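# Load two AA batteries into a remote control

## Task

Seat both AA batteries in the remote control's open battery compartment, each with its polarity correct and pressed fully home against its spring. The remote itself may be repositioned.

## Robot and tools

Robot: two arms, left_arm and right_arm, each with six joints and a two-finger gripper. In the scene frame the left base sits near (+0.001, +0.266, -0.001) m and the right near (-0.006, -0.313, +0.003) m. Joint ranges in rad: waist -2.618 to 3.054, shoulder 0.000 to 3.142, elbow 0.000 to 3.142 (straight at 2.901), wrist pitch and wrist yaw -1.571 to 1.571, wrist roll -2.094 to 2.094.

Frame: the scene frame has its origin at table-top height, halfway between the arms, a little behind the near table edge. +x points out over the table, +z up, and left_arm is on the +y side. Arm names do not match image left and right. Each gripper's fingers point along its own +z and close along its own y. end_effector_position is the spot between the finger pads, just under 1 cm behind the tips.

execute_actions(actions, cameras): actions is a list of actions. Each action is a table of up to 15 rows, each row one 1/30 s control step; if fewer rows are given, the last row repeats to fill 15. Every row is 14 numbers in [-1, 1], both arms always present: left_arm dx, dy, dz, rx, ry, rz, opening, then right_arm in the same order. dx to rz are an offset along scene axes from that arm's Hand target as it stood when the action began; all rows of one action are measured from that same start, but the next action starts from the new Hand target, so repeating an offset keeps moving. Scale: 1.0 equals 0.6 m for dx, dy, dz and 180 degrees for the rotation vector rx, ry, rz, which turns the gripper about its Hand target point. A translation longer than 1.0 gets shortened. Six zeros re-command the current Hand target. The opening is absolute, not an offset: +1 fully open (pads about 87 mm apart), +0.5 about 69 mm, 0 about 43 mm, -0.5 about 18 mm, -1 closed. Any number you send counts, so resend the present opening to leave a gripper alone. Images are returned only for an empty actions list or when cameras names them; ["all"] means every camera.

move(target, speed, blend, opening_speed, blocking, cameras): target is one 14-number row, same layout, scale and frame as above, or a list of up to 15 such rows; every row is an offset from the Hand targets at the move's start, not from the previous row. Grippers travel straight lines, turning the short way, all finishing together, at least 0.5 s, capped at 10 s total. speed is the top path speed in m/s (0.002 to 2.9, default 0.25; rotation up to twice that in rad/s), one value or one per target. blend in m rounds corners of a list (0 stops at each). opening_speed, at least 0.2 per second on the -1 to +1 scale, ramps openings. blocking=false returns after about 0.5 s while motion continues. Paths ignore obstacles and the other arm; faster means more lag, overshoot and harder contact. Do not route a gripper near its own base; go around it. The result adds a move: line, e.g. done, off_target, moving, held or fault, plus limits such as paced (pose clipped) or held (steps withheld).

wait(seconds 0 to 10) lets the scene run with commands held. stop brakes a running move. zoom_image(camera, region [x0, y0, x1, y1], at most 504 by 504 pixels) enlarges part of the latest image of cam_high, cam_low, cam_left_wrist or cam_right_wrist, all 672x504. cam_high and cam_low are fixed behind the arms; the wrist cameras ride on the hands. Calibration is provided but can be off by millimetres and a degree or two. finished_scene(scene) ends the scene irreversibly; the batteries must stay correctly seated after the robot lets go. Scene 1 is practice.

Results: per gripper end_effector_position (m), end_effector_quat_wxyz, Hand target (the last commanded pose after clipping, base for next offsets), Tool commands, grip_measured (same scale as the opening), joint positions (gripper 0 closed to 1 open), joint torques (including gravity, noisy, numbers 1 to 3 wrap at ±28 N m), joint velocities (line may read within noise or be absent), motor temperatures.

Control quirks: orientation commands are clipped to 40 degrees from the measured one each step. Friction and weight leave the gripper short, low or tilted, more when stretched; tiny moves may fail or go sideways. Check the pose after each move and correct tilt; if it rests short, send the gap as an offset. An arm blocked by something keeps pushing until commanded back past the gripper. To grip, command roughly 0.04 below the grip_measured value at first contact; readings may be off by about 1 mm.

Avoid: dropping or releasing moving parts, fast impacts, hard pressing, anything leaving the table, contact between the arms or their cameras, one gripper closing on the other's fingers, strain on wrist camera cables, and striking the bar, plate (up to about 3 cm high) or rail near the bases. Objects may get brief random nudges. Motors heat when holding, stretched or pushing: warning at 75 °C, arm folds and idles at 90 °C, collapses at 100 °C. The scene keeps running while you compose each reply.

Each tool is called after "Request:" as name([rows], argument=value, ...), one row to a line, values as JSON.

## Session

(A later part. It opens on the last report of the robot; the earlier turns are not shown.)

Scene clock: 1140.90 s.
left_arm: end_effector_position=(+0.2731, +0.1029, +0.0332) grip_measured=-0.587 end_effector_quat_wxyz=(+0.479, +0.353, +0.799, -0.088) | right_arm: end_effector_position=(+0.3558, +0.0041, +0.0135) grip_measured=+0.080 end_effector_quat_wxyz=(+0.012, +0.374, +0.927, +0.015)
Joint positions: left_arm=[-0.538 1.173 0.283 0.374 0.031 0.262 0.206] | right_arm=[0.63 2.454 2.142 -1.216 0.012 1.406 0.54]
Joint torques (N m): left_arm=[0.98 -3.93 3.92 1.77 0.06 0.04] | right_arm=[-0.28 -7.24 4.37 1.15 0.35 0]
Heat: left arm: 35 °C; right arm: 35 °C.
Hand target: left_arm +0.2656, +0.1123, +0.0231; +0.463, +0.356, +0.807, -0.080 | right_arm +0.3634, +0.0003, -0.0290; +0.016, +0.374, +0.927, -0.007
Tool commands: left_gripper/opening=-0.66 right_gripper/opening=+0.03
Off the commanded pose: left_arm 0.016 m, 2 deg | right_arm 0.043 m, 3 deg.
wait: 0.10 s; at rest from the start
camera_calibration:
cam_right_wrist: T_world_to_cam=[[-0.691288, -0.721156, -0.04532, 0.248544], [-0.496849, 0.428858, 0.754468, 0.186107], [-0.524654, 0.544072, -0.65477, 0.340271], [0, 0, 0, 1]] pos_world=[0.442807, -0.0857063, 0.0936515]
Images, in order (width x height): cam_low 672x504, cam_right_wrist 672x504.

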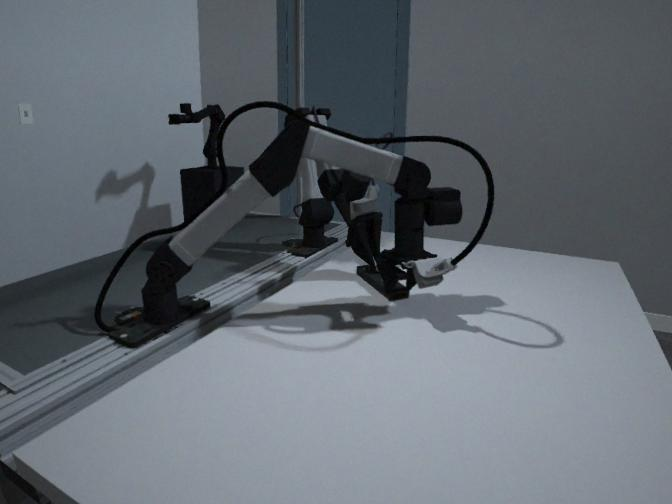

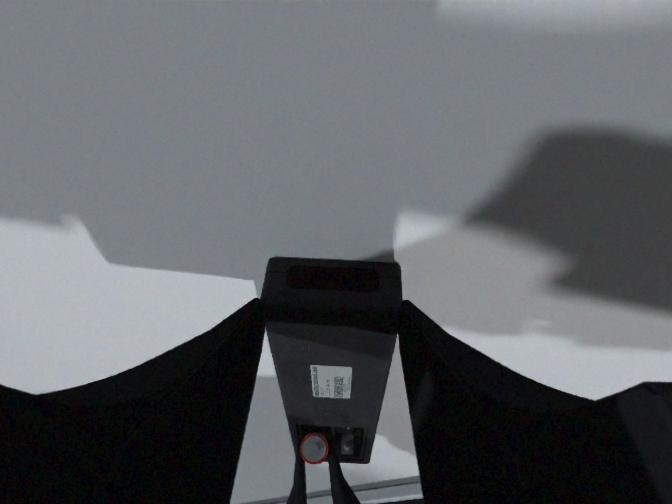

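Request:
move(target=[-0.0122, 0.0113, -0.005, 0, 0, 0, -0.66, 0, 0, 0, 0, 0, 0, 0.03], speed=0.02, cameras=["cam_left_wrist", "cam_right_wrist"])

Request:
zoom_image(camera="cam_left_wrist", region=[270, 250, 450, 500])

Request:
zoom_image(camera="cam_right_wrist", region=[260, 400, 400, 504])

Scene clock: 1172.27 s.
left_arm: end_effector_position=(+0.2686, +0.1064, +0.0351) grip_measured=-0.587 end_effector_quat_wxyz=(+0.489, +0.352, +0.793, -0.092) | right_arm: end_effector_position=(+0.3553, +0.0058, +0.0137) grip_measured=+0.080 end_effector_quat_wxyz=(+0.009, +0.372, +0.928, +0.019)
Joint positions: left_arm=[-0.528 1.128 0.248 0.386 0.047 0.267 0.206] | right_arm=[0.63 2.455 2.142 -1.213 0.002 1.402 0.54]
Joint torques (N m): left_arm=[1.13 -3.49 3.79 1.57 -0.01 0.04] | right_arm=[-0.28 -7.28 4.41 1.12 0.42 0.03]
Heat: left arm: 35 °C; right arm: 34 °C.
Hand target: left_arm +0.2582, +0.1191, +0.0201; +0.463, +0.356, +0.807, -0.080 | right_arm +0.3634, +0.0003, -0.0290; +0.016, +0.374, +0.927, -0.007
Off the commanded pose: left_arm 0.022 m, 4 deg | right_arm 0.044 m, 3 deg.
move: off_target (left_arm, right_arm)
camera_calibration:
cam_left_wrist: T_world_to_cam=[[-0.63804, -0.745377, -0.193178, 0.256918], [-0.72222, 0.666308, -0.185559, 0.152875], [0.267027, 0.0211227, -0.963457, 0.104374], [0, 0, 0, 1]] pos_world=[0.246463, 0.0874346, 0.178558]
cam_right_wrist: T_world_to_cam=[[-0.688413, -0.723597, -0.0499486, 0.248525], [-0.496102, 0.419505, 0.760196, 0.184599], [-0.529122, 0.548109, -0.647771, 0.340653], [0, 0, 0, 1]] pos_world=[0.442915, -0.0843233, 0.0927476]
Images, in order (width x height): cam_left_wrist 672x504, cam_right_wrist 672x504.

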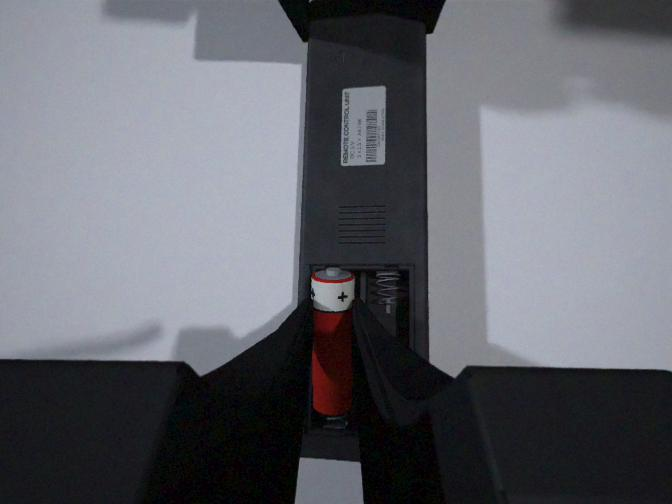

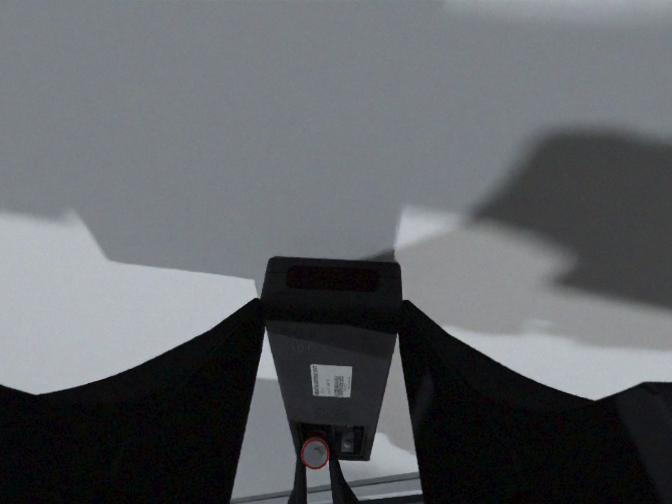

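Scaled by 2.016.

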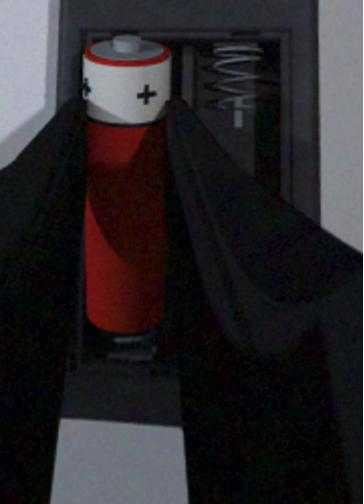

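Scaled by 3.600.

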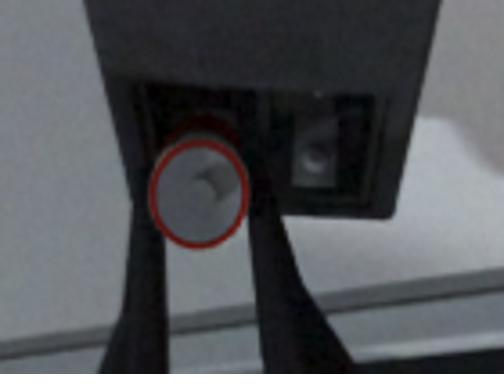

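Request:
move(target=[-0.002, 0.002, -0.0067, 0.0567, 0.0611, 0, -0.66, 0, 0, 0, 0, 0, 0, 0.03], speed=0.03, cameras=["cam_left_wrist", "cam_right_wrist"])

Request:
zoom_image(camera="cam_left_wrist", region=[270, 250, 450, 500])

Request:
zoom_image(camera="cam_right_wrist", region=[260, 400, 400, 504])

Scene clock: 1200.10 s.
left_arm: end_effector_position=(+0.2690, +0.1063, +0.0289) grip_measured=-0.587 end_effector_quat_wxyz=(+0.392, +0.379, +0.835, -0.067) | right_arm: end_effector_position=(+0.3541, +0.0079, +0.0138) grip_measured=+0.080 end_effector_quat_wxyz=(+0.003, +0.372, +0.928, +0.023)
Joint positions: left_arm=[-0.546 1.224 0.46 0.047 0.017 0.284 0.206] | right_arm=[0.63 2.456 2.142 -1.211 -0.011 1.401 0.54]
Joint torques (N m): left_arm=[-0.69 -2.84 6.64 0.9 -0.4 0.05] | right_arm=[-0.29 -7.39 4.52 1.09 0.54 0.04]
Motor temperatures (°C): left_arm=[23 23 32 33 20 20 21] | right_arm=[23 34 29 24 19 21 24]
Heat: left arm: 33 °C; right arm: 34 °C.
Hand target: left_arm +0.2570, +0.1203, +0.0159; +0.350, +0.387, +0.852, -0.042 | right_arm +0.3634, +0.0003, -0.0290; +0.016, +0.374, +0.927, -0.007
Off the commanded pose: left_arm 0.022 m, 6 deg | right_arm 0.044 m, 4 deg.
move: off_target (left_arm, right_arm)
camera_calibration:
cam_left_wrist: T_world_to_cam=[[-0.675701, -0.713666, -0.184689, 0.262418], [-0.730419, 0.681999, 0.0369545, 0.146135], [0.0995847, 0.159871, -0.982102, 0.129147], [0, 0, 0, 1]] pos_world=[0.271195, 0.066968, 0.169901]
cam_right_wrist: T_world_to_cam=[[-0.687297, -0.724435, -0.0530735, 0.248898], [-0.49122, 0.409725, 0.768654, 0.181317], [-0.535094, 0.554364, -0.63746, 0.340877], [0, 0, 0, 1]] pos_world=[0.442534, -0.0829493, 0.0911354]
Images, in order (width x height): cam_left_wrist 672x504, cam_right_wrist 672x504.

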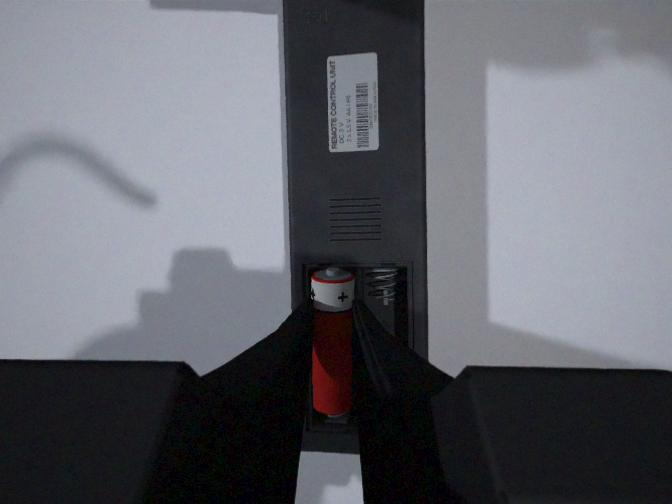

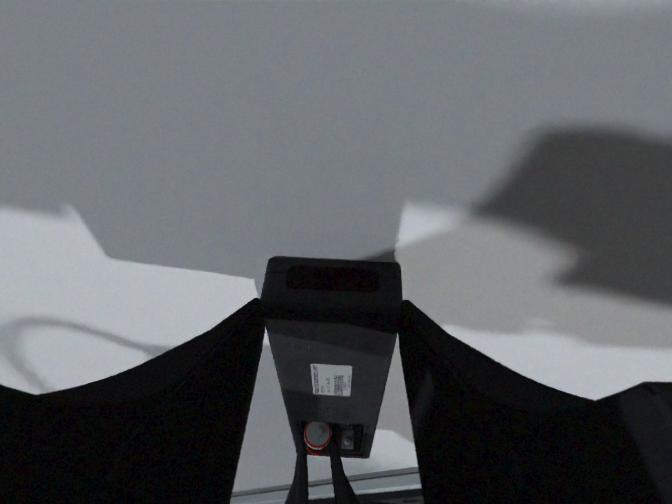

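Scaled by 2.016.

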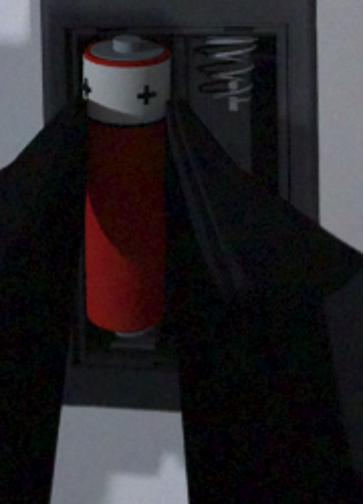

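Scaled by 3.600.

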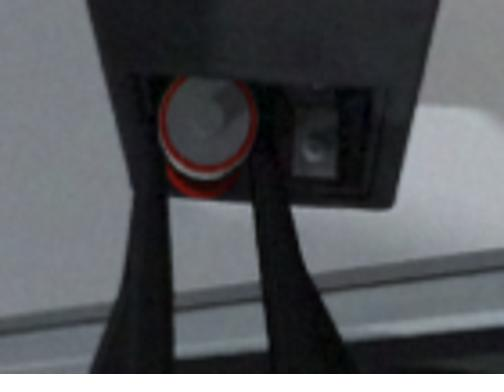

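Request:
move(target=[0.018, -0.0203, -0.002, 0, 0, 0, -0.66, 0, 0, 0, 0, 0, 0, 0.03], speed=0.03, cameras=["cam_left_wrist", "cam_right_wrist"])

Request:
zoom_image(camera="cam_left_wrist", region=[270, 250, 450, 500])

Request:
zoom_image(camera="cam_right_wrist", region=[260, 400, 400, 504])

Scene clock: 1221.10 s.
left_arm: end_effector_position=(+0.2758, +0.1028, +0.0276) grip_measured=-0.587 end_effector_quat_wxyz=(+0.380, +0.383, +0.840, -0.052) | right_arm: end_effector_position=(+0.3557, +0.0071, +0.0138) grip_measured=+0.080 end_effector_quat_wxyz=(+0.004, +0.374, +0.927, +0.023)
Joint positions: left_arm=[-0.565 1.282 0.512 0.022 -0.021 0.284 0.206] | right_arm=[0.626 2.456 2.142 -1.208 -0.01 1.403 0.54]
Joint torques (N m): left_arm=[-0.91 -1.59 6.31 1.4 -0.16 -0.11] | right_arm=[-0.01 -7.36 4.56 1.06 0.54 0.03]
Heat: left arm: 33 °C; right arm: 34 °C.
Hand target: left_arm +0.2678, +0.1081, +0.0148; +0.350, +0.387, +0.852, -0.042 | right_arm +0.3634, +0.0003, -0.0290; +0.016, +0.374, +0.927, -0.007
Off the commanded pose: left_arm 0.016 m, 4 deg | right_arm 0.044 m, 4 deg.
move: off_target (left_arm, right_arm)
camera_calibration:
cam_left_wrist: T_world_to_cam=[[-0.67219, -0.7118, -0.20372, 0.263577], [-0.735349, 0.673871, 0.071827, 0.154773], [0.0861545, 0.198087, -0.976391, 0.127365], [0, 0, 0, 1]] pos_world=[0.280012, 0.0580875, 0.166937]
cam_right_wrist: T_world_to_cam=[[-0.69107, -0.720688, -0.0550648, 0.250666], [-0.490864, 0.412038, 0.767644, 0.182383], [-0.530543, 0.557525, -0.638506, 0.340549], [0, 0, 0, 1]] pos_world=[0.443429, -0.0843615, 0.0912404]
Images, in order (width x height): cam_left_wrist 672x504, cam_right_wrist 672x504.

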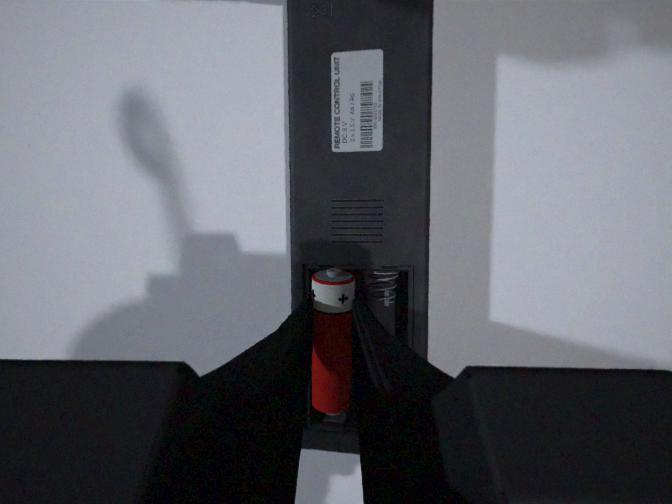

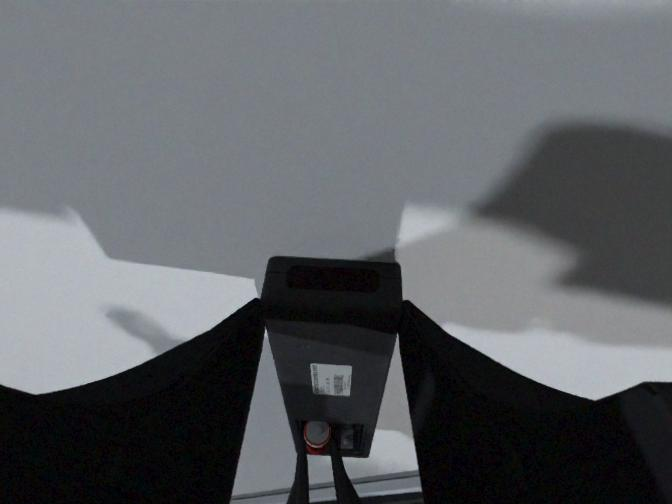

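Scaled by 2.016.

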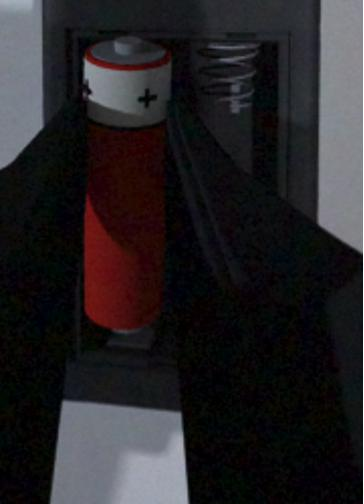

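Scaled by 3.600.

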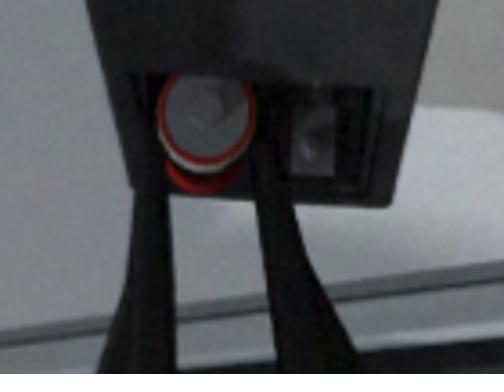

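Request:
move(target=[0.008, -0.0075, 0.0137, 0, 0, 0, -0.66, 0, 0, 0, 0, 0, 0, 0.03], speed=0.03, cameras=["cam_left_wrist", "cam_right_wrist"])

Request:
zoom_image(camera="cam_left_wrist", region=[270, 250, 450, 500])

Request:
zoom_image(camera="cam_right_wrist", region=[260, 400, 400, 504])

Scene clock: 1231.23 s.
left_arm: end_effector_position=(+0.2760, +0.1021, +0.0279) grip_measured=-0.587 end_effector_quat_wxyz=(+0.367, +0.386, +0.845, -0.048) | right_arm: end_effector_position=(+0.3557, +0.0071, +0.0138) grip_measured=+0.080 end_effector_quat_wxyz=(+0.004, +0.374, +0.927, +0.023)
Joint positions: left_arm=[-0.569 1.299 0.546 -0.023 -0.026 0.284 0.206] | right_arm=[0.626 2.456 2.142 -1.208 -0.01 1.403 0.54]
Joint torques (N m): left_arm=[-1.05 -2.61 7.12 1.49 -0.14 -0.15] | right_arm=[0.03 -7.34 4.59 1.06 0.53 0.02]
Heat: left arm: 33 °C; right arm: 35 °C.
Hand target: left_arm +0.2726, +0.1037, +0.0230; +0.350, +0.387, +0.852, -0.042 | right_arm +0.3634, +0.0003, -0.0290; +0.016, +0.374, +0.927, -0.007
Off the commanded pose: left_arm 0.006 m, 2 deg | right_arm 0.044 m, 4 deg.
move: off_target (right_arm)
camera_calibration:
cam_left_wrist: T_world_to_cam=[[-0.677508, -0.707241, -0.201974, 0.264211], [-0.732699, 0.672976, 0.101266, 0.153863], [0.0643048, 0.216595, -0.974141, 0.131888], [0, 0, 0, 1]] pos_world=[0.28326, 0.0547489, 0.16626]
cam_right_wrist: T_world_to_cam=[[-0.69107, -0.720688, -0.0550648, 0.250666], [-0.490864, 0.412038, 0.767644, 0.182383], [-0.530543, 0.557525, -0.638506, 0.340549], [0, 0, 0, 1]] pos_world=[0.443429, -0.0843615, 0.0912404]
Images, in order (width x height): cam_left_wrist 672x504, cam_right_wrist 672x504.

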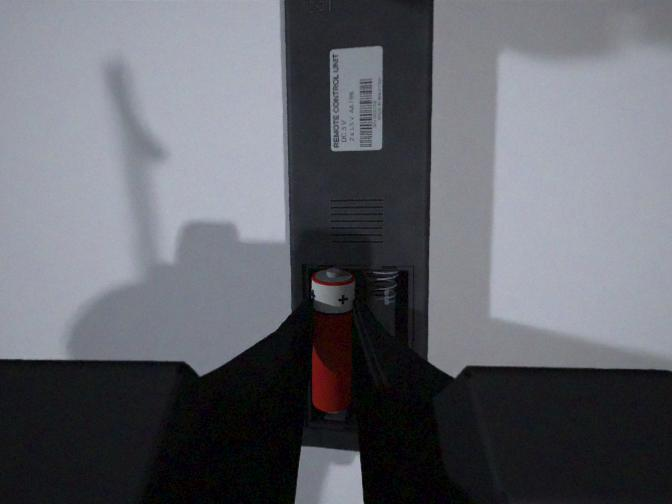

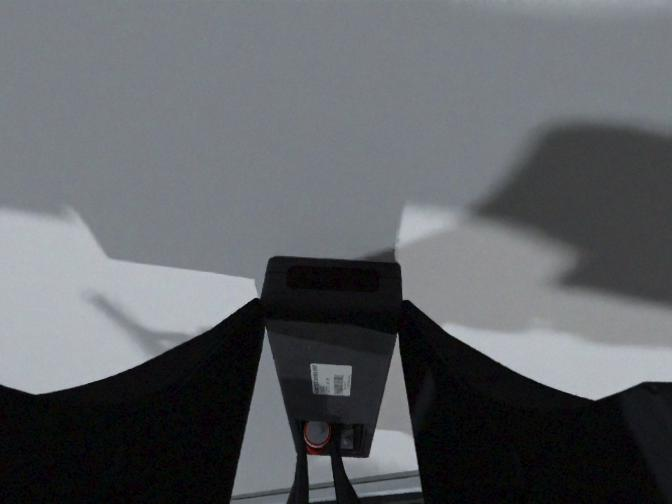

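Scaled by 2.016.

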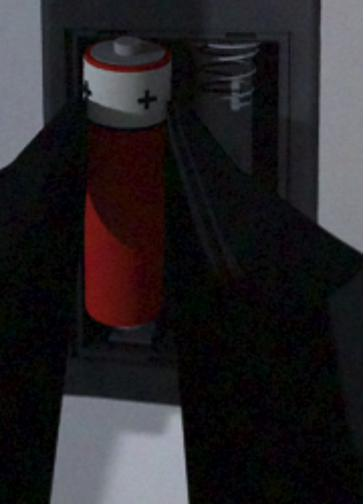

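Scaled by 3.600.

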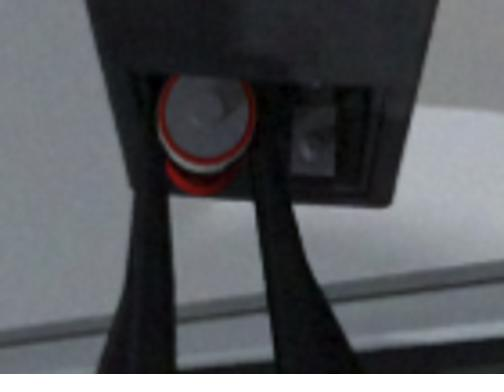

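Request:
move(target=[0, 0, 0, 0, 0, 0, -0.48, 0, 0, 0, 0, 0, 0, 0.03], speed=0.03, opening_speed=0.2, cameras=["cam_left_wrist", "cam_right_wrist"])

Request:
zoom_image(camera="cam_left_wrist", region=[270, 250, 450, 500])

Request:
zoom_image(camera="cam_right_wrist", region=[260, 400, 400, 504])

Scene clock: 1242.50 s.
left_arm: end_effector_position=(+0.2756, +0.1015, +0.0275) grip_measured=-0.480 end_effector_quat_wxyz=(+0.366, +0.386, +0.845, -0.049) | right_arm: end_effector_position=(+0.3557, +0.0071, +0.0138) grip_measured=+0.080 end_effector_quat_wxyz=(+0.004, +0.374, +0.927, +0.023)
Joint positions: left_arm=[-0.571 1.301 0.546 -0.024 -0.026 0.282 0.26] | right_arm=[0.626 2.456 2.142 -1.208 -0.01 1.403 0.54]
Joint torques (N m): left_arm=[-0.8 -2.85 7.04 1.49 -0.13 -0.12] | right_arm=[0.01 -7.36 4.57 1.06 0.54 0.03]
Heat: left arm: 34 °C; right arm: 35 °C.
Hand target: left_arm +0.2726, +0.1036, +0.0231; +0.350, +0.387, +0.852, -0.042 | right_arm +0.3634, +0.0003, -0.0290; +0.016, +0.374, +0.927, -0.007
Off the commanded pose: left_arm 0.006 m, 2 deg | right_arm 0.044 m, 4 deg.
move: off_target (right_arm)
camera_calibration:
cam_left_wrist: T_world_to_cam=[[-0.677983, -0.707306, -0.200145, 0.263548], [-0.732433, 0.673098, 0.10238, 0.153902], [0.0623029, 0.216004, -0.974403, 0.132255], [0, 0, 0, 1]] pos_world=[0.283164, 0.0542501, 0.16586]
cam_right_wrist: T_world_to_cam=[[-0.69107, -0.720688, -0.0550648, 0.250666], [-0.490864, 0.412038, 0.767644, 0.182383], [-0.530543, 0.557525, -0.638506, 0.340549], [0, 0, 0, 1]] pos_world=[0.443429, -0.0843615, 0.0912404]
Images, in order (width x height): cam_left_wrist 672x504, cam_right_wrist 672x504.

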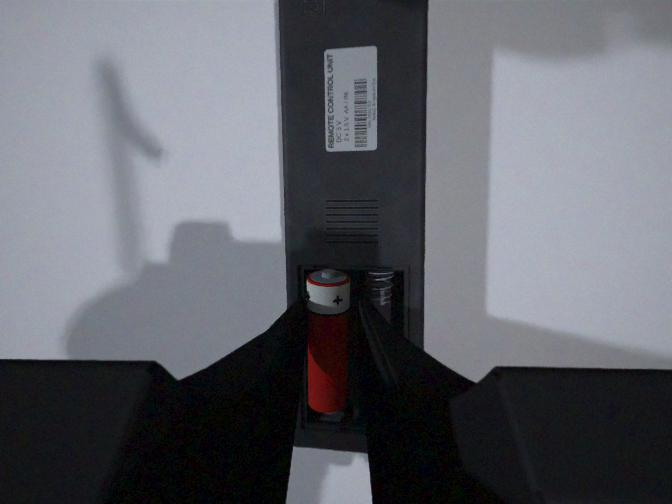

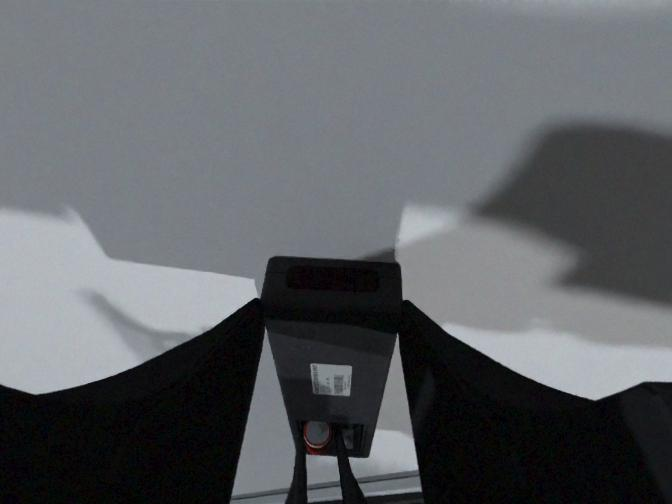

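Scaled by 2.016.

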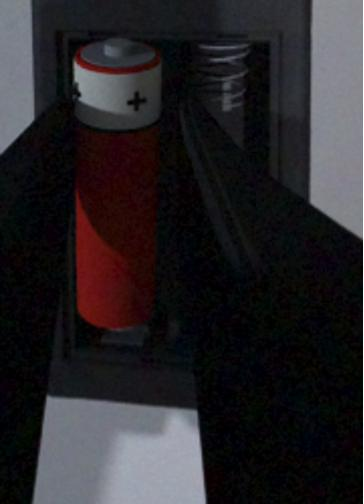

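Scaled by 3.600.

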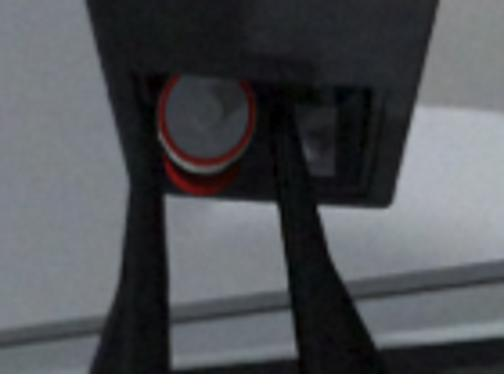

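Request:
move([
  [0.0028, 0.0031, 0, 0, 0, 0, -0.4, 0, 0, 0, 0, 0, 0, 0.03],
  [0.0028, 0.0031, 0.08, 0, 0, 0, -0.4, 0, 0, 0, 0, 0, 0, 0.03],
], speed=0.05, opening_speed=0.3, cameras=["cam_left_wrist", "cam_right_wrist"])

Request:
zoom_image(camera="cam_left_wrist", region=[250, 230, 450, 500])

Request:
zoom_image(camera="cam_right_wrist", region=[260, 400, 400, 504])

Scene clock: 1251.93 s.
left_arm: end_effector_position=(+0.2696, +0.1049, +0.0598) grip_measured=-0.400 end_effector_quat_wxyz=(+0.340, +0.391, +0.854, -0.047) | right_arm: end_effector_position=(+0.3559, +0.0071, +0.0137) grip_measured=+0.080 end_effector_quat_wxyz=(+0.004, +0.375, +0.927, +0.023)
Joint positions: left_arm=[-0.571 1.236 0.678 -0.276 -0.022 0.28 0.3] | right_arm=[0.626 2.456 2.142 -1.208 -0.01 1.406 0.54]
Joint torques (N m): left_arm=[0.09 -5.59 8.28 1.57 -0.11 -0.05] | right_arm=[0.01 -7.34 4.57 1.05 0.53 0]
Heat: left arm: 35 °C; right arm: 35 °C.
Hand target: left_arm +0.2743, +0.1055, +0.0711; +0.350, +0.387, +0.852, -0.042 | right_arm +0.3634, +0.0003, -0.0290; +0.016, +0.374, +0.927, -0.007
Off the commanded pose: left_arm 0.012 m, 1 deg | right_arm 0.044 m, 4 deg.
move: off_target (left_arm, right_arm)
camera_calibration:
cam_left_wrist: T_world_to_cam=[[-0.688829, -0.700528, -0.186481, 0.269805], [-0.724767, 0.670854, 0.15706, 0.138837], [0.0150764, 0.243343, -0.969823, 0.172905], [0, 0, 0, 1]] pos_world=[0.283867, 0.0537921, 0.196195]
cam_right_wrist: T_world_to_cam=[[-0.692981, -0.718826, -0.0553726, 0.251554], [-0.490084, 0.413346, 0.767439, 0.18216], [-0.528767, 0.558958, -0.638726, 0.339909], [0, 0, 0, 1]] pos_world=[0.443329, -0.084467, 0.0912413]
Images, in order (width x height): cam_left_wrist 672x504, cam_right_wrist 672x504.

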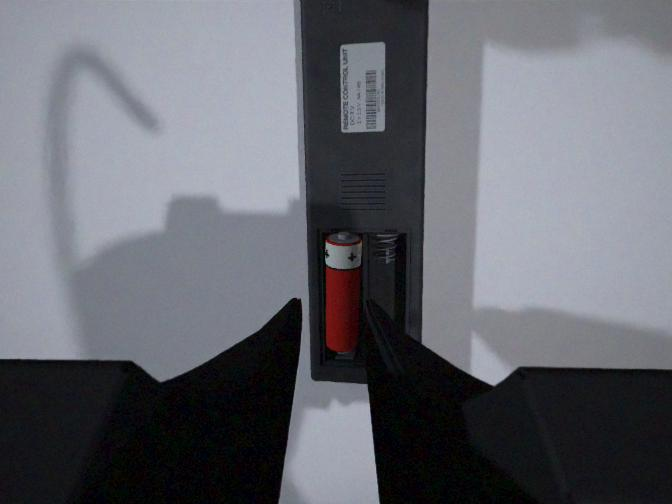

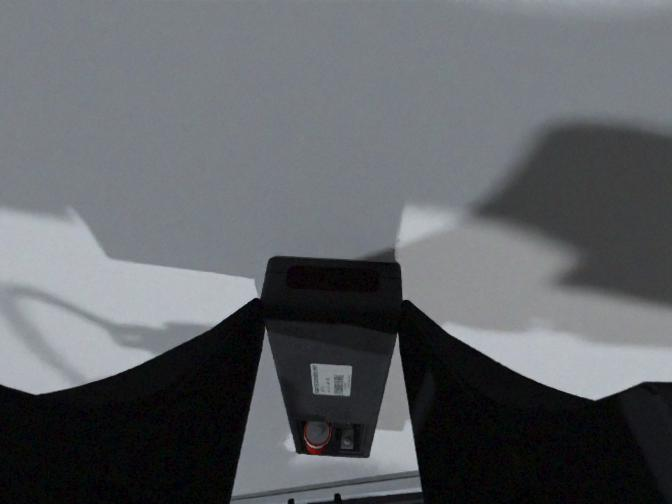

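Scaled by 1.867.

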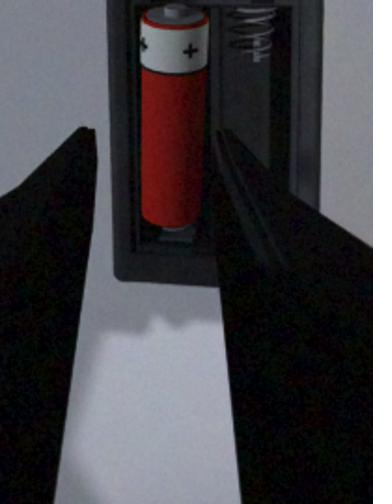

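Scaled by 3.600.

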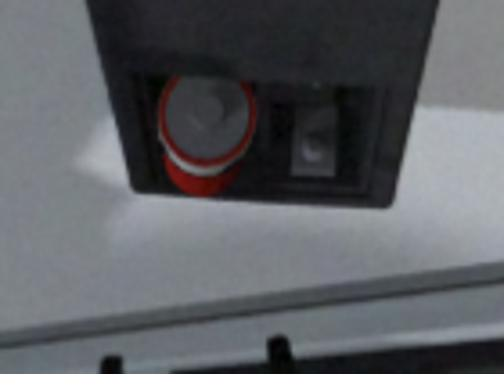

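Request:
move([
  [0, 0, 0, 0, 0, 0, -1, 0, 0, 0, 0, 0, 0, 0.03],
  [0.0062, -0.0123, -0.0252, -0.008, 0.0837, 0.0148, -1, 0, 0, 0, 0, 0, 0, 0.03],
], speed=0.06, opening_speed=1.0, cameras=["cam_left_wrist", "cam_right_wrist"])

Request:
zoom_image(camera="cam_left_wrist", region=[250, 150, 450, 420])

Request:
zoom_image(camera="cam_right_wrist", region=[260, 400, 400, 504])

Scene clock: 1300.80 s.
left_arm: end_effector_position=(+0.2758, +0.0999, +0.0519) grip_measured=-0.961 end_effector_quat_wxyz=(+0.244, +0.359, +0.897, -0.088) | right_arm: end_effector_position=(+0.3559, +0.0071, +0.0137) grip_measured=+0.080 end_effector_quat_wxyz=(+0.004, +0.375, +0.927, +0.023)
Joint positions: left_arm=[-0.499 1.428 0.881 -0.472 0.098 0.22 0.019] | right_arm=[0.626 2.456 2.142 -1.208 -0.01 1.406 0.54]
Joint torques (N m): left_arm=[0.62 -4.92 8.17 1.29 0.28 -0.13] | right_arm=[0.02 -7.35 4.6 1.05 0.53 0]
Heat: left arm: 35 °C; right arm: 35 °C.
Hand target: left_arm +0.2780, +0.0981, +0.0559; +0.241, +0.354, +0.899, -0.095 | right_arm +0.3634, +0.0003, -0.0290; +0.016, +0.374, +0.927, -0.007
Off the commanded pose: left_arm 0.005 m, 1 deg | right_arm 0.044 m, 4 deg.
move: off_target (right_arm)
camera_calibration:
cam_left_wrist: T_world_to_cam=[[-0.67566, -0.736915, -0.0209771, 0.260535], [-0.704738, 0.637281, 0.311797, 0.137781], [-0.216399, 0.225452, -0.949917, 0.230949], [0, 0, 0, 1]] pos_world=[0.323109, 0.0521192, 0.181888]
cam_right_wrist: T_world_to_cam=[[-0.692981, -0.718826, -0.0553726, 0.251554], [-0.490084, 0.413346, 0.767439, 0.18216], [-0.528767, 0.558958, -0.638726, 0.339909], [0, 0, 0, 1]] pos_world=[0.443329, -0.084467, 0.0912413]
Images, in order (width x height): cam_left_wrist 672x504, cam_right_wrist 672x504.

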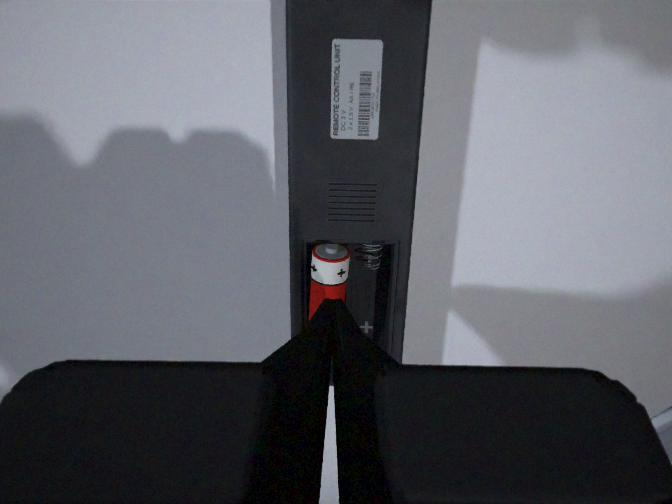

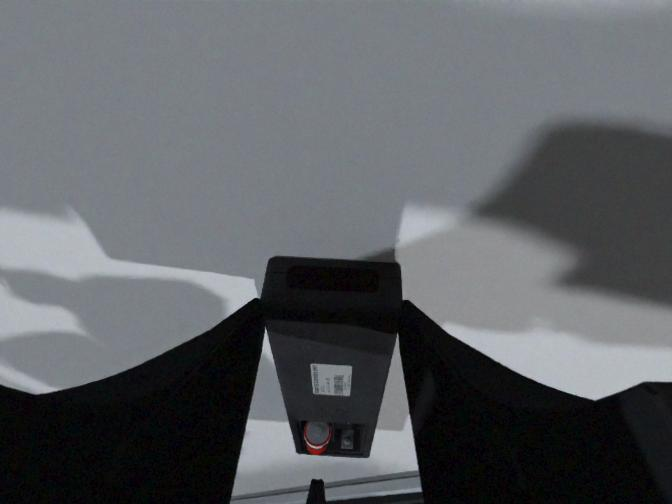

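Scaled by 1.867.

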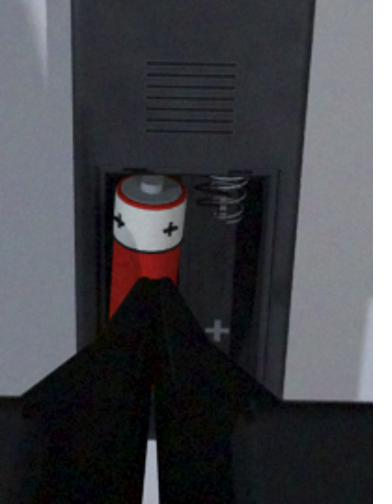

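Scaled by 3.600.

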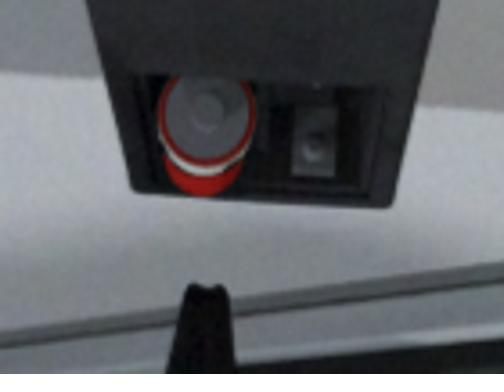

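Request:
move(target=[0.002, -0.002, -0.03, 0, 0, 0, -1, 0, 0, 0, 0, 0, 0, 0.03], speed=0.04, cameras=["cam_left_wrist", "cam_right_wrist"])

Request:
zoom_image(camera="cam_right_wrist", region=[260, 400, 400, 504])

Scene clock: 1313.87 s.
left_arm: end_effector_position=(+0.2810, +0.0968, +0.0429) grip_measured=-0.961 end_effector_quat_wxyz=(+0.246, +0.358, +0.896, -0.088) | right_arm: end_effector_position=(+0.3559, +0.0071, +0.0137) grip_measured=+0.080 end_effector_quat_wxyz=(+0.004, +0.375, +0.927, +0.023)
Joint positions: left_arm=[-0.499 1.462 0.872 -0.426 0.099 0.219 0.019] | right_arm=[0.626 2.456 2.142 -1.208 -0.01 1.406 0.54]
Joint torques (N m): left_arm=[0.49 -5.22 4.93 1.64 0.29 -0.13] | right_arm=[0.02 -7.34 4.62 1.06 0.53 0]
Heat: left arm: 35 °C; right arm: 34 °C.
Hand target: left_arm +0.2792, +0.0970, +0.0379; +0.241, +0.354, +0.899, -0.095 | right_arm +0.3634, +0.0003, -0.0290; +0.016, +0.374, +0.927, -0.007
Off the commanded pose: left_arm 0.005 m, 1 deg | right_arm 0.044 m, 4 deg.
move: off_target (right_arm)
camera_calibration:
cam_left_wrist: T_world_to_cam=[[-0.675051, -0.737478, -0.0207875, 0.261401], [-0.705966, 0.63751, 0.308534, 0.146546], [-0.214285, 0.222951, -0.950986, 0.223944], [0, 0, 0, 1]] pos_world=[0.327904, 0.0494245, 0.173187]
cam_right_wrist: T_world_to_cam=[[-0.692981, -0.718826, -0.0553726, 0.251554], [-0.490084, 0.413346, 0.767439, 0.18216], [-0.528767, 0.558958, -0.638726, 0.339909], [0, 0, 0, 1]] pos_world=[0.443329, -0.084467, 0.0912413]
Images, in order (width x height): cam_left_wrist 672x504, cam_right_wrist 672x504.

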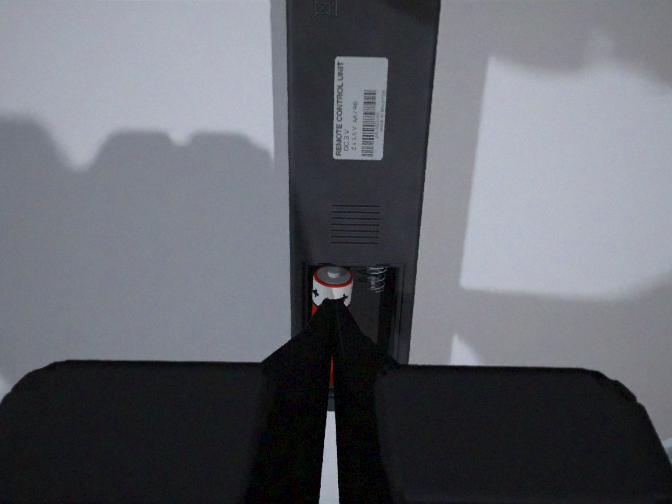

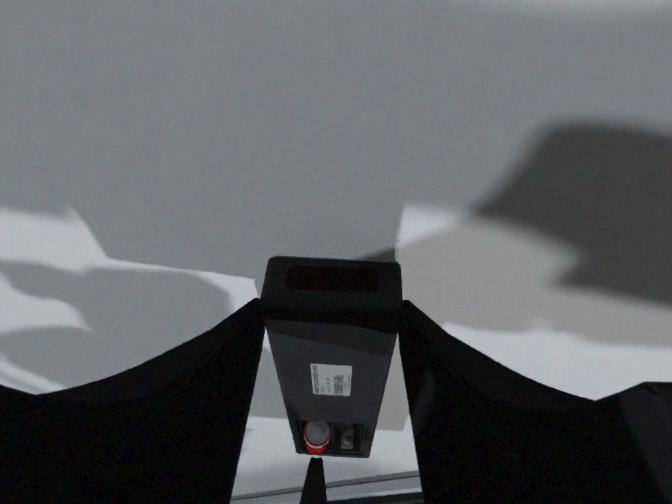

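Scaled by 3.600.

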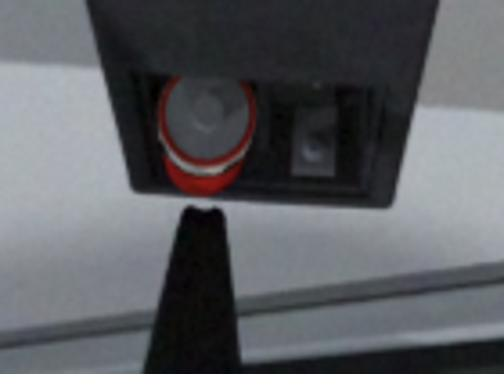

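Request:
move(target=[-0.002, 0.002, -0.02, 0, 0, 0, -1, 0, 0, 0, 0, 0, 0, 0.03], speed=0.03, cameras=["cam_left_wrist", "cam_right_wrist"])

Request:
zoom_image(camera="cam_right_wrist", region=[260, 400, 400, 504])

Scene clock: 1320.23 s.
left_arm: end_effector_position=(+0.2809, +0.0981, +0.0371) grip_measured=-0.961 end_effector_quat_wxyz=(+0.247, +0.357, +0.897, -0.088) | right_arm: end_effector_position=(+0.3560, +0.0071, +0.0137) grip_measured=+0.080 end_effector_quat_wxyz=(+0.005, +0.375, +0.927, +0.023)
Joint positions: left_arm=[-0.496 1.466 0.85 -0.395 0.099 0.219 0.019] | right_arm=[0.626 2.456 2.142 -1.208 -0.009 1.406 0.54]
Joint torques (N m): left_arm=[0.32 -4.34 3.56 1.88 0.29 -0.12] | right_arm=[-0.01 -7.32 4.59 1.06 0.53 0]
Heat: left arm: 35 °C; right arm: 34 °C.
Hand target: left_arm +0.2780, +0.0981, +0.0259; +0.241, +0.354, +0.899, -0.095 | right_arm +0.3633, +0.0003, -0.0290; +0.016, +0.374, +0.927, -0.007
Off the commanded pose: left_arm 0.012 m, 1 deg | right_arm 0.044 m, 4 deg.
move: off_target (left_arm, right_arm)
camera_calibration:
cam_left_wrist: T_world_to_cam=[[-0.672393, -0.739875, -0.0217525, 0.261739], [-0.709143, 0.635485, 0.305412, 0.148772], [-0.212143, 0.220782, -0.951972, 0.217789], [0, 0, 0, 1]] pos_world=[0.327695, 0.0510283, 0.167586]
cam_right_wrist: T_world_to_cam=[[-0.692972, -0.718812, -0.0556654, 0.251646], [-0.490439, 0.413397, 0.767185, 0.182393], [-0.52845, 0.558938, -0.639006, 0.339845], [0, 0, 0, 1]] pos_world=[0.443427, -0.0844669, 0.0912422]
Images, in order (width x height): cam_left_wrist 672x504, cam_right_wrist 672x504.

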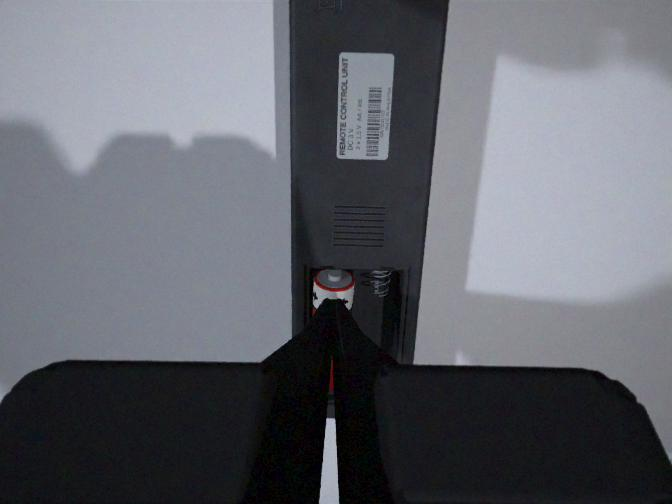

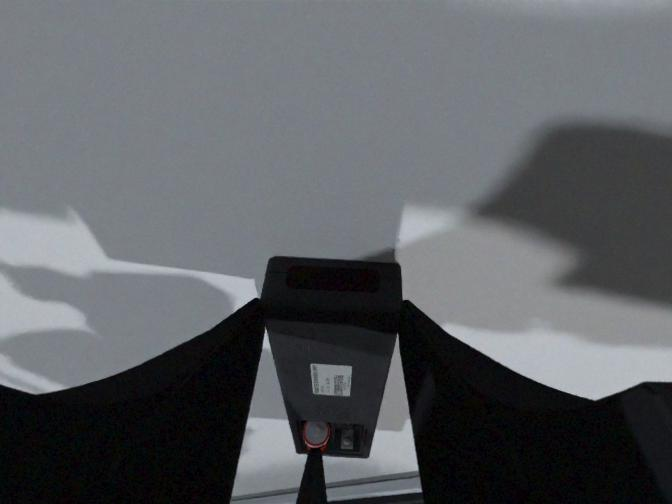

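Scaled by 3.600.

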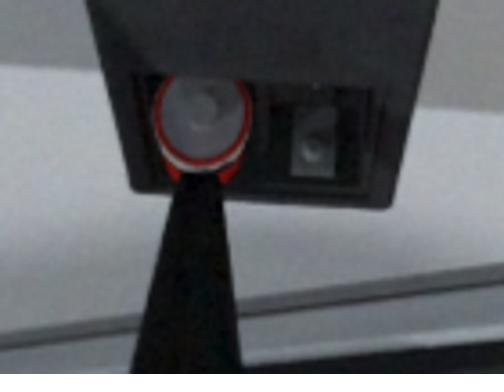

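Request:
move(target=[0, 0, -0.025, 0, 0, 0, -1, 0, 0, 0, 0, 0, 0, 0.03], speed=0.04, cameras=["cam_left_wrist", "cam_right_wrist"])

Request:
zoom_image(camera="cam_right_wrist", region=[260, 400, 400, 504])

Scene clock: 1325.63 s.
left_arm: end_effector_position=(+0.2843, +0.0962, +0.0353) grip_measured=-0.961 end_effector_quat_wxyz=(+0.263, +0.356, +0.892, -0.090) | right_arm: end_effector_position=(+0.3591, +0.0037, +0.0130) grip_measured=+0.081 end_effector_quat_wxyz=(+0.008, +0.379, +0.925, +0.021)
Joint positions: left_arm=[-0.496 1.46 0.823 -0.342 0.099 0.219 0.019] | right_arm=[0.62 2.456 2.142 -1.207 -0.002 1.406 0.54]
Joint torques (N m): left_arm=[0.38 -1.48 2.5 2.03 0.29 -0.11] | right_arm=[0.65 -7.38 4.64 1.05 0.46 0]
Heat: left arm: 35 °C; right arm: 34 °C.
Hand target: left_arm +0.2781, +0.0981, +0.0109; +0.241, +0.354, +0.899, -0.095 | right_arm +0.3634, +0.0003, -0.0290; +0.016, +0.374, +0.927, -0.007
Off the commanded pose: left_arm 0.025 m, 3 deg | right_arm 0.042 m, 3 deg.
move: off_target (left_arm, right_arm)
camera_calibration:
cam_left_wrist: T_world_to_cam=[[-0.671533, -0.740408, -0.0289644, 0.262564], [-0.717528, 0.640032, 0.274797, 0.155886], [-0.184924, 0.205318, -0.961066, 0.211235], [0, 0, 0, 1]] pos_world=[0.327235, 0.0512619, 0.167779]
cam_right_wrist: T_world_to_cam=[[-0.697903, -0.714128, -0.0543412, 0.252941], [-0.49087, 0.421704, 0.762373, 0.186075], [-0.521516, 0.558737, -0.644852, 0.340642], [0, 0, 0, 1]] pos_world=[0.445517, -0.088165, 0.0915499]
Images, in order (width x height): cam_left_wrist 672x504, cam_right_wrist 672x504.

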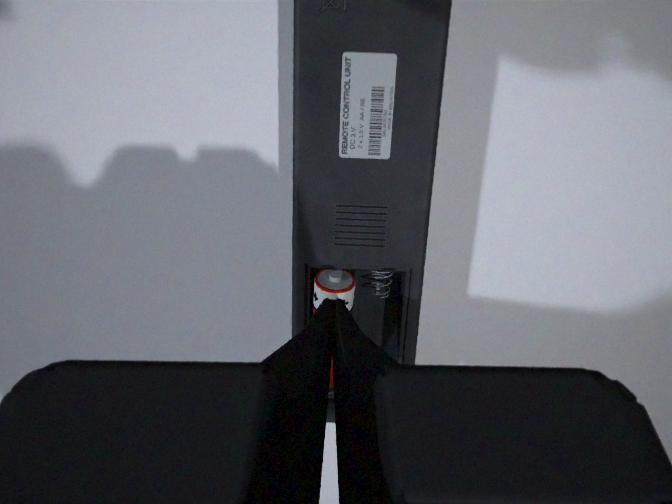

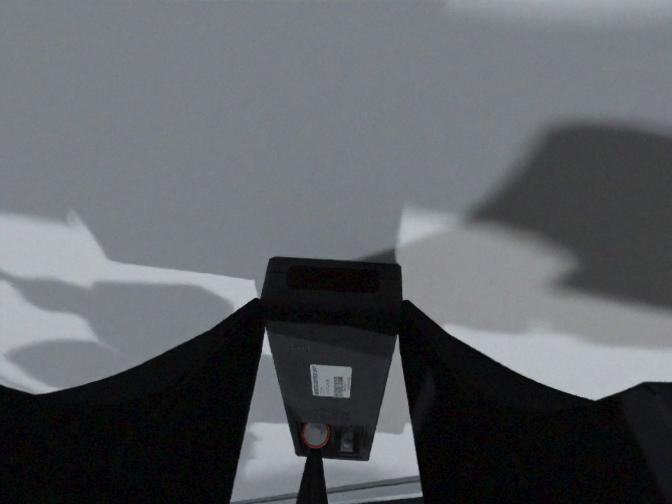

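Scaled by 3.600.

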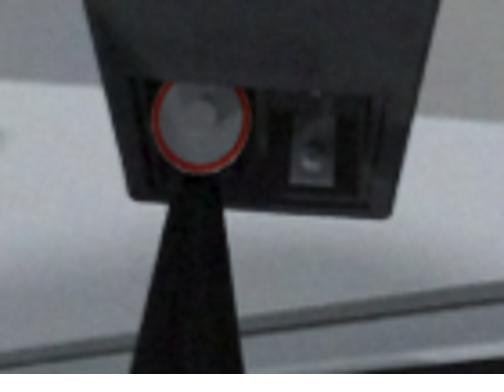

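Request:
move(target=[-0.012, 0.011, -0.008, 0, 0, 0, -1, 0, 0, 0, 0, 0, 0, 0.03], speed=0.04, cameras=["cam_left_wrist", "cam_right_wrist"])

Request:
zoom_image(camera="cam_right_wrist", region=[260, 400, 400, 504])

Request:
zoom_image(camera="cam_left_wrist", region=[270, 230, 440, 400])

Scene clock: 1337.97 s.
left_arm: end_effector_position=(+0.2839, +0.0972, +0.0352) grip_measured=-0.961 end_effector_quat_wxyz=(+0.279, +0.353, +0.888, -0.096) | right_arm: end_effector_position=(+0.3591, +0.0037, +0.0130) grip_measured=+0.081 end_effector_quat_wxyz=(+0.008, +0.379, +0.925, +0.021)
Joint positions: left_arm=[-0.488 1.431 0.781 -0.294 0.109 0.219 0.019] | right_arm=[0.62 2.456 2.142 -1.207 -0.002 1.406 0.54]
Joint torques (N m): left_arm=[0.47 -1.21 2.11 1.76 0.23 -0.04] | right_arm=[0.65 -7.36 4.62 1.05 0.46 0]
Heat: left arm: 34 °C; right arm: 35 °C.
Hand target: left_arm +0.2708, +0.1046, +0.0061; +0.241, +0.354, +0.899, -0.095 | right_arm +0.3634, +0.0003, -0.0290; +0.016, +0.374, +0.927, -0.007
Off the commanded pose: left_arm 0.033 m, 4 deg | right_arm 0.042 m, 3 deg.
move: off_target (left_arm, right_arm)
camera_calibration:
cam_left_wrist: T_world_to_cam=[[-0.669101, -0.742623, -0.0285369, 0.262579], [-0.725742, 0.64466, 0.240232, 0.158242], [-0.160005, 0.18145, -0.970296, 0.206519], [0, 0, 0, 1]] pos_world=[0.323579, 0.0555125, 0.169863]
cam_right_wrist: T_world_to_cam=[[-0.697903, -0.714128, -0.0543412, 0.252941], [-0.49087, 0.421704, 0.762373, 0.186075], [-0.521516, 0.558737, -0.644852, 0.340642], [0, 0, 0, 1]] pos_world=[0.445517, -0.088165, 0.0915499]
Images, in order (width x height): cam_left_wrist 672x504, cam_right_wrist 672x504.

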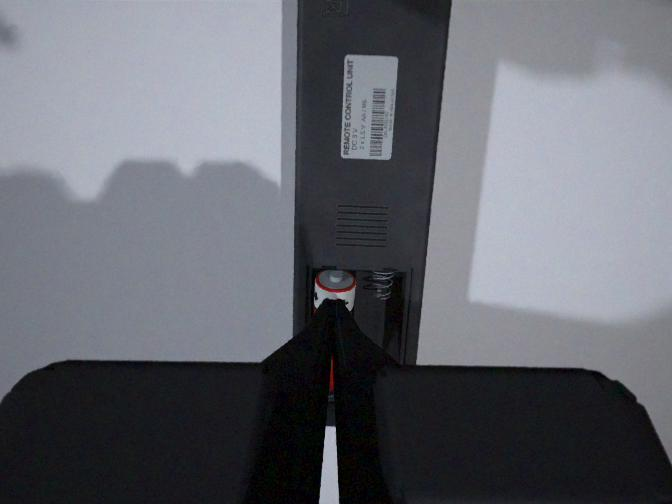

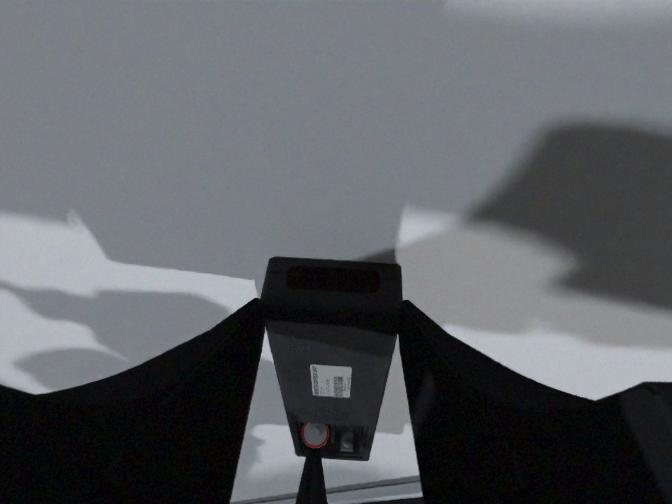

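Scaled by 3.600.

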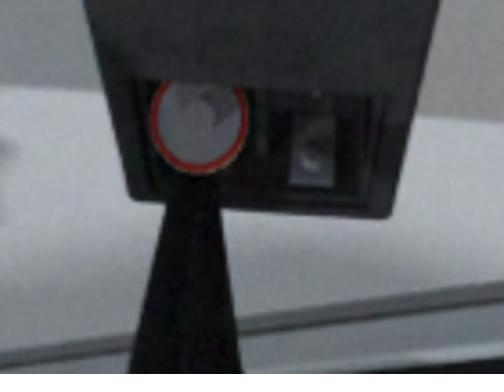

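Scaled by 2.965.

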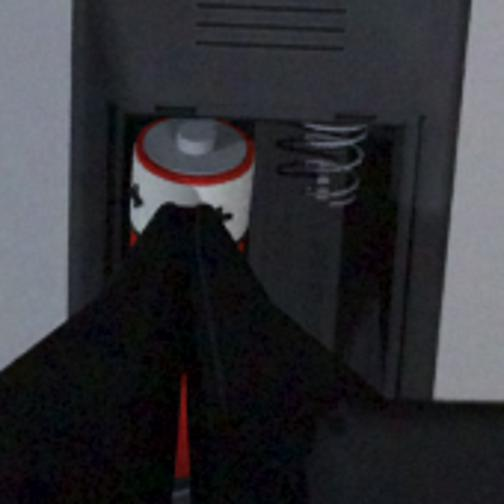

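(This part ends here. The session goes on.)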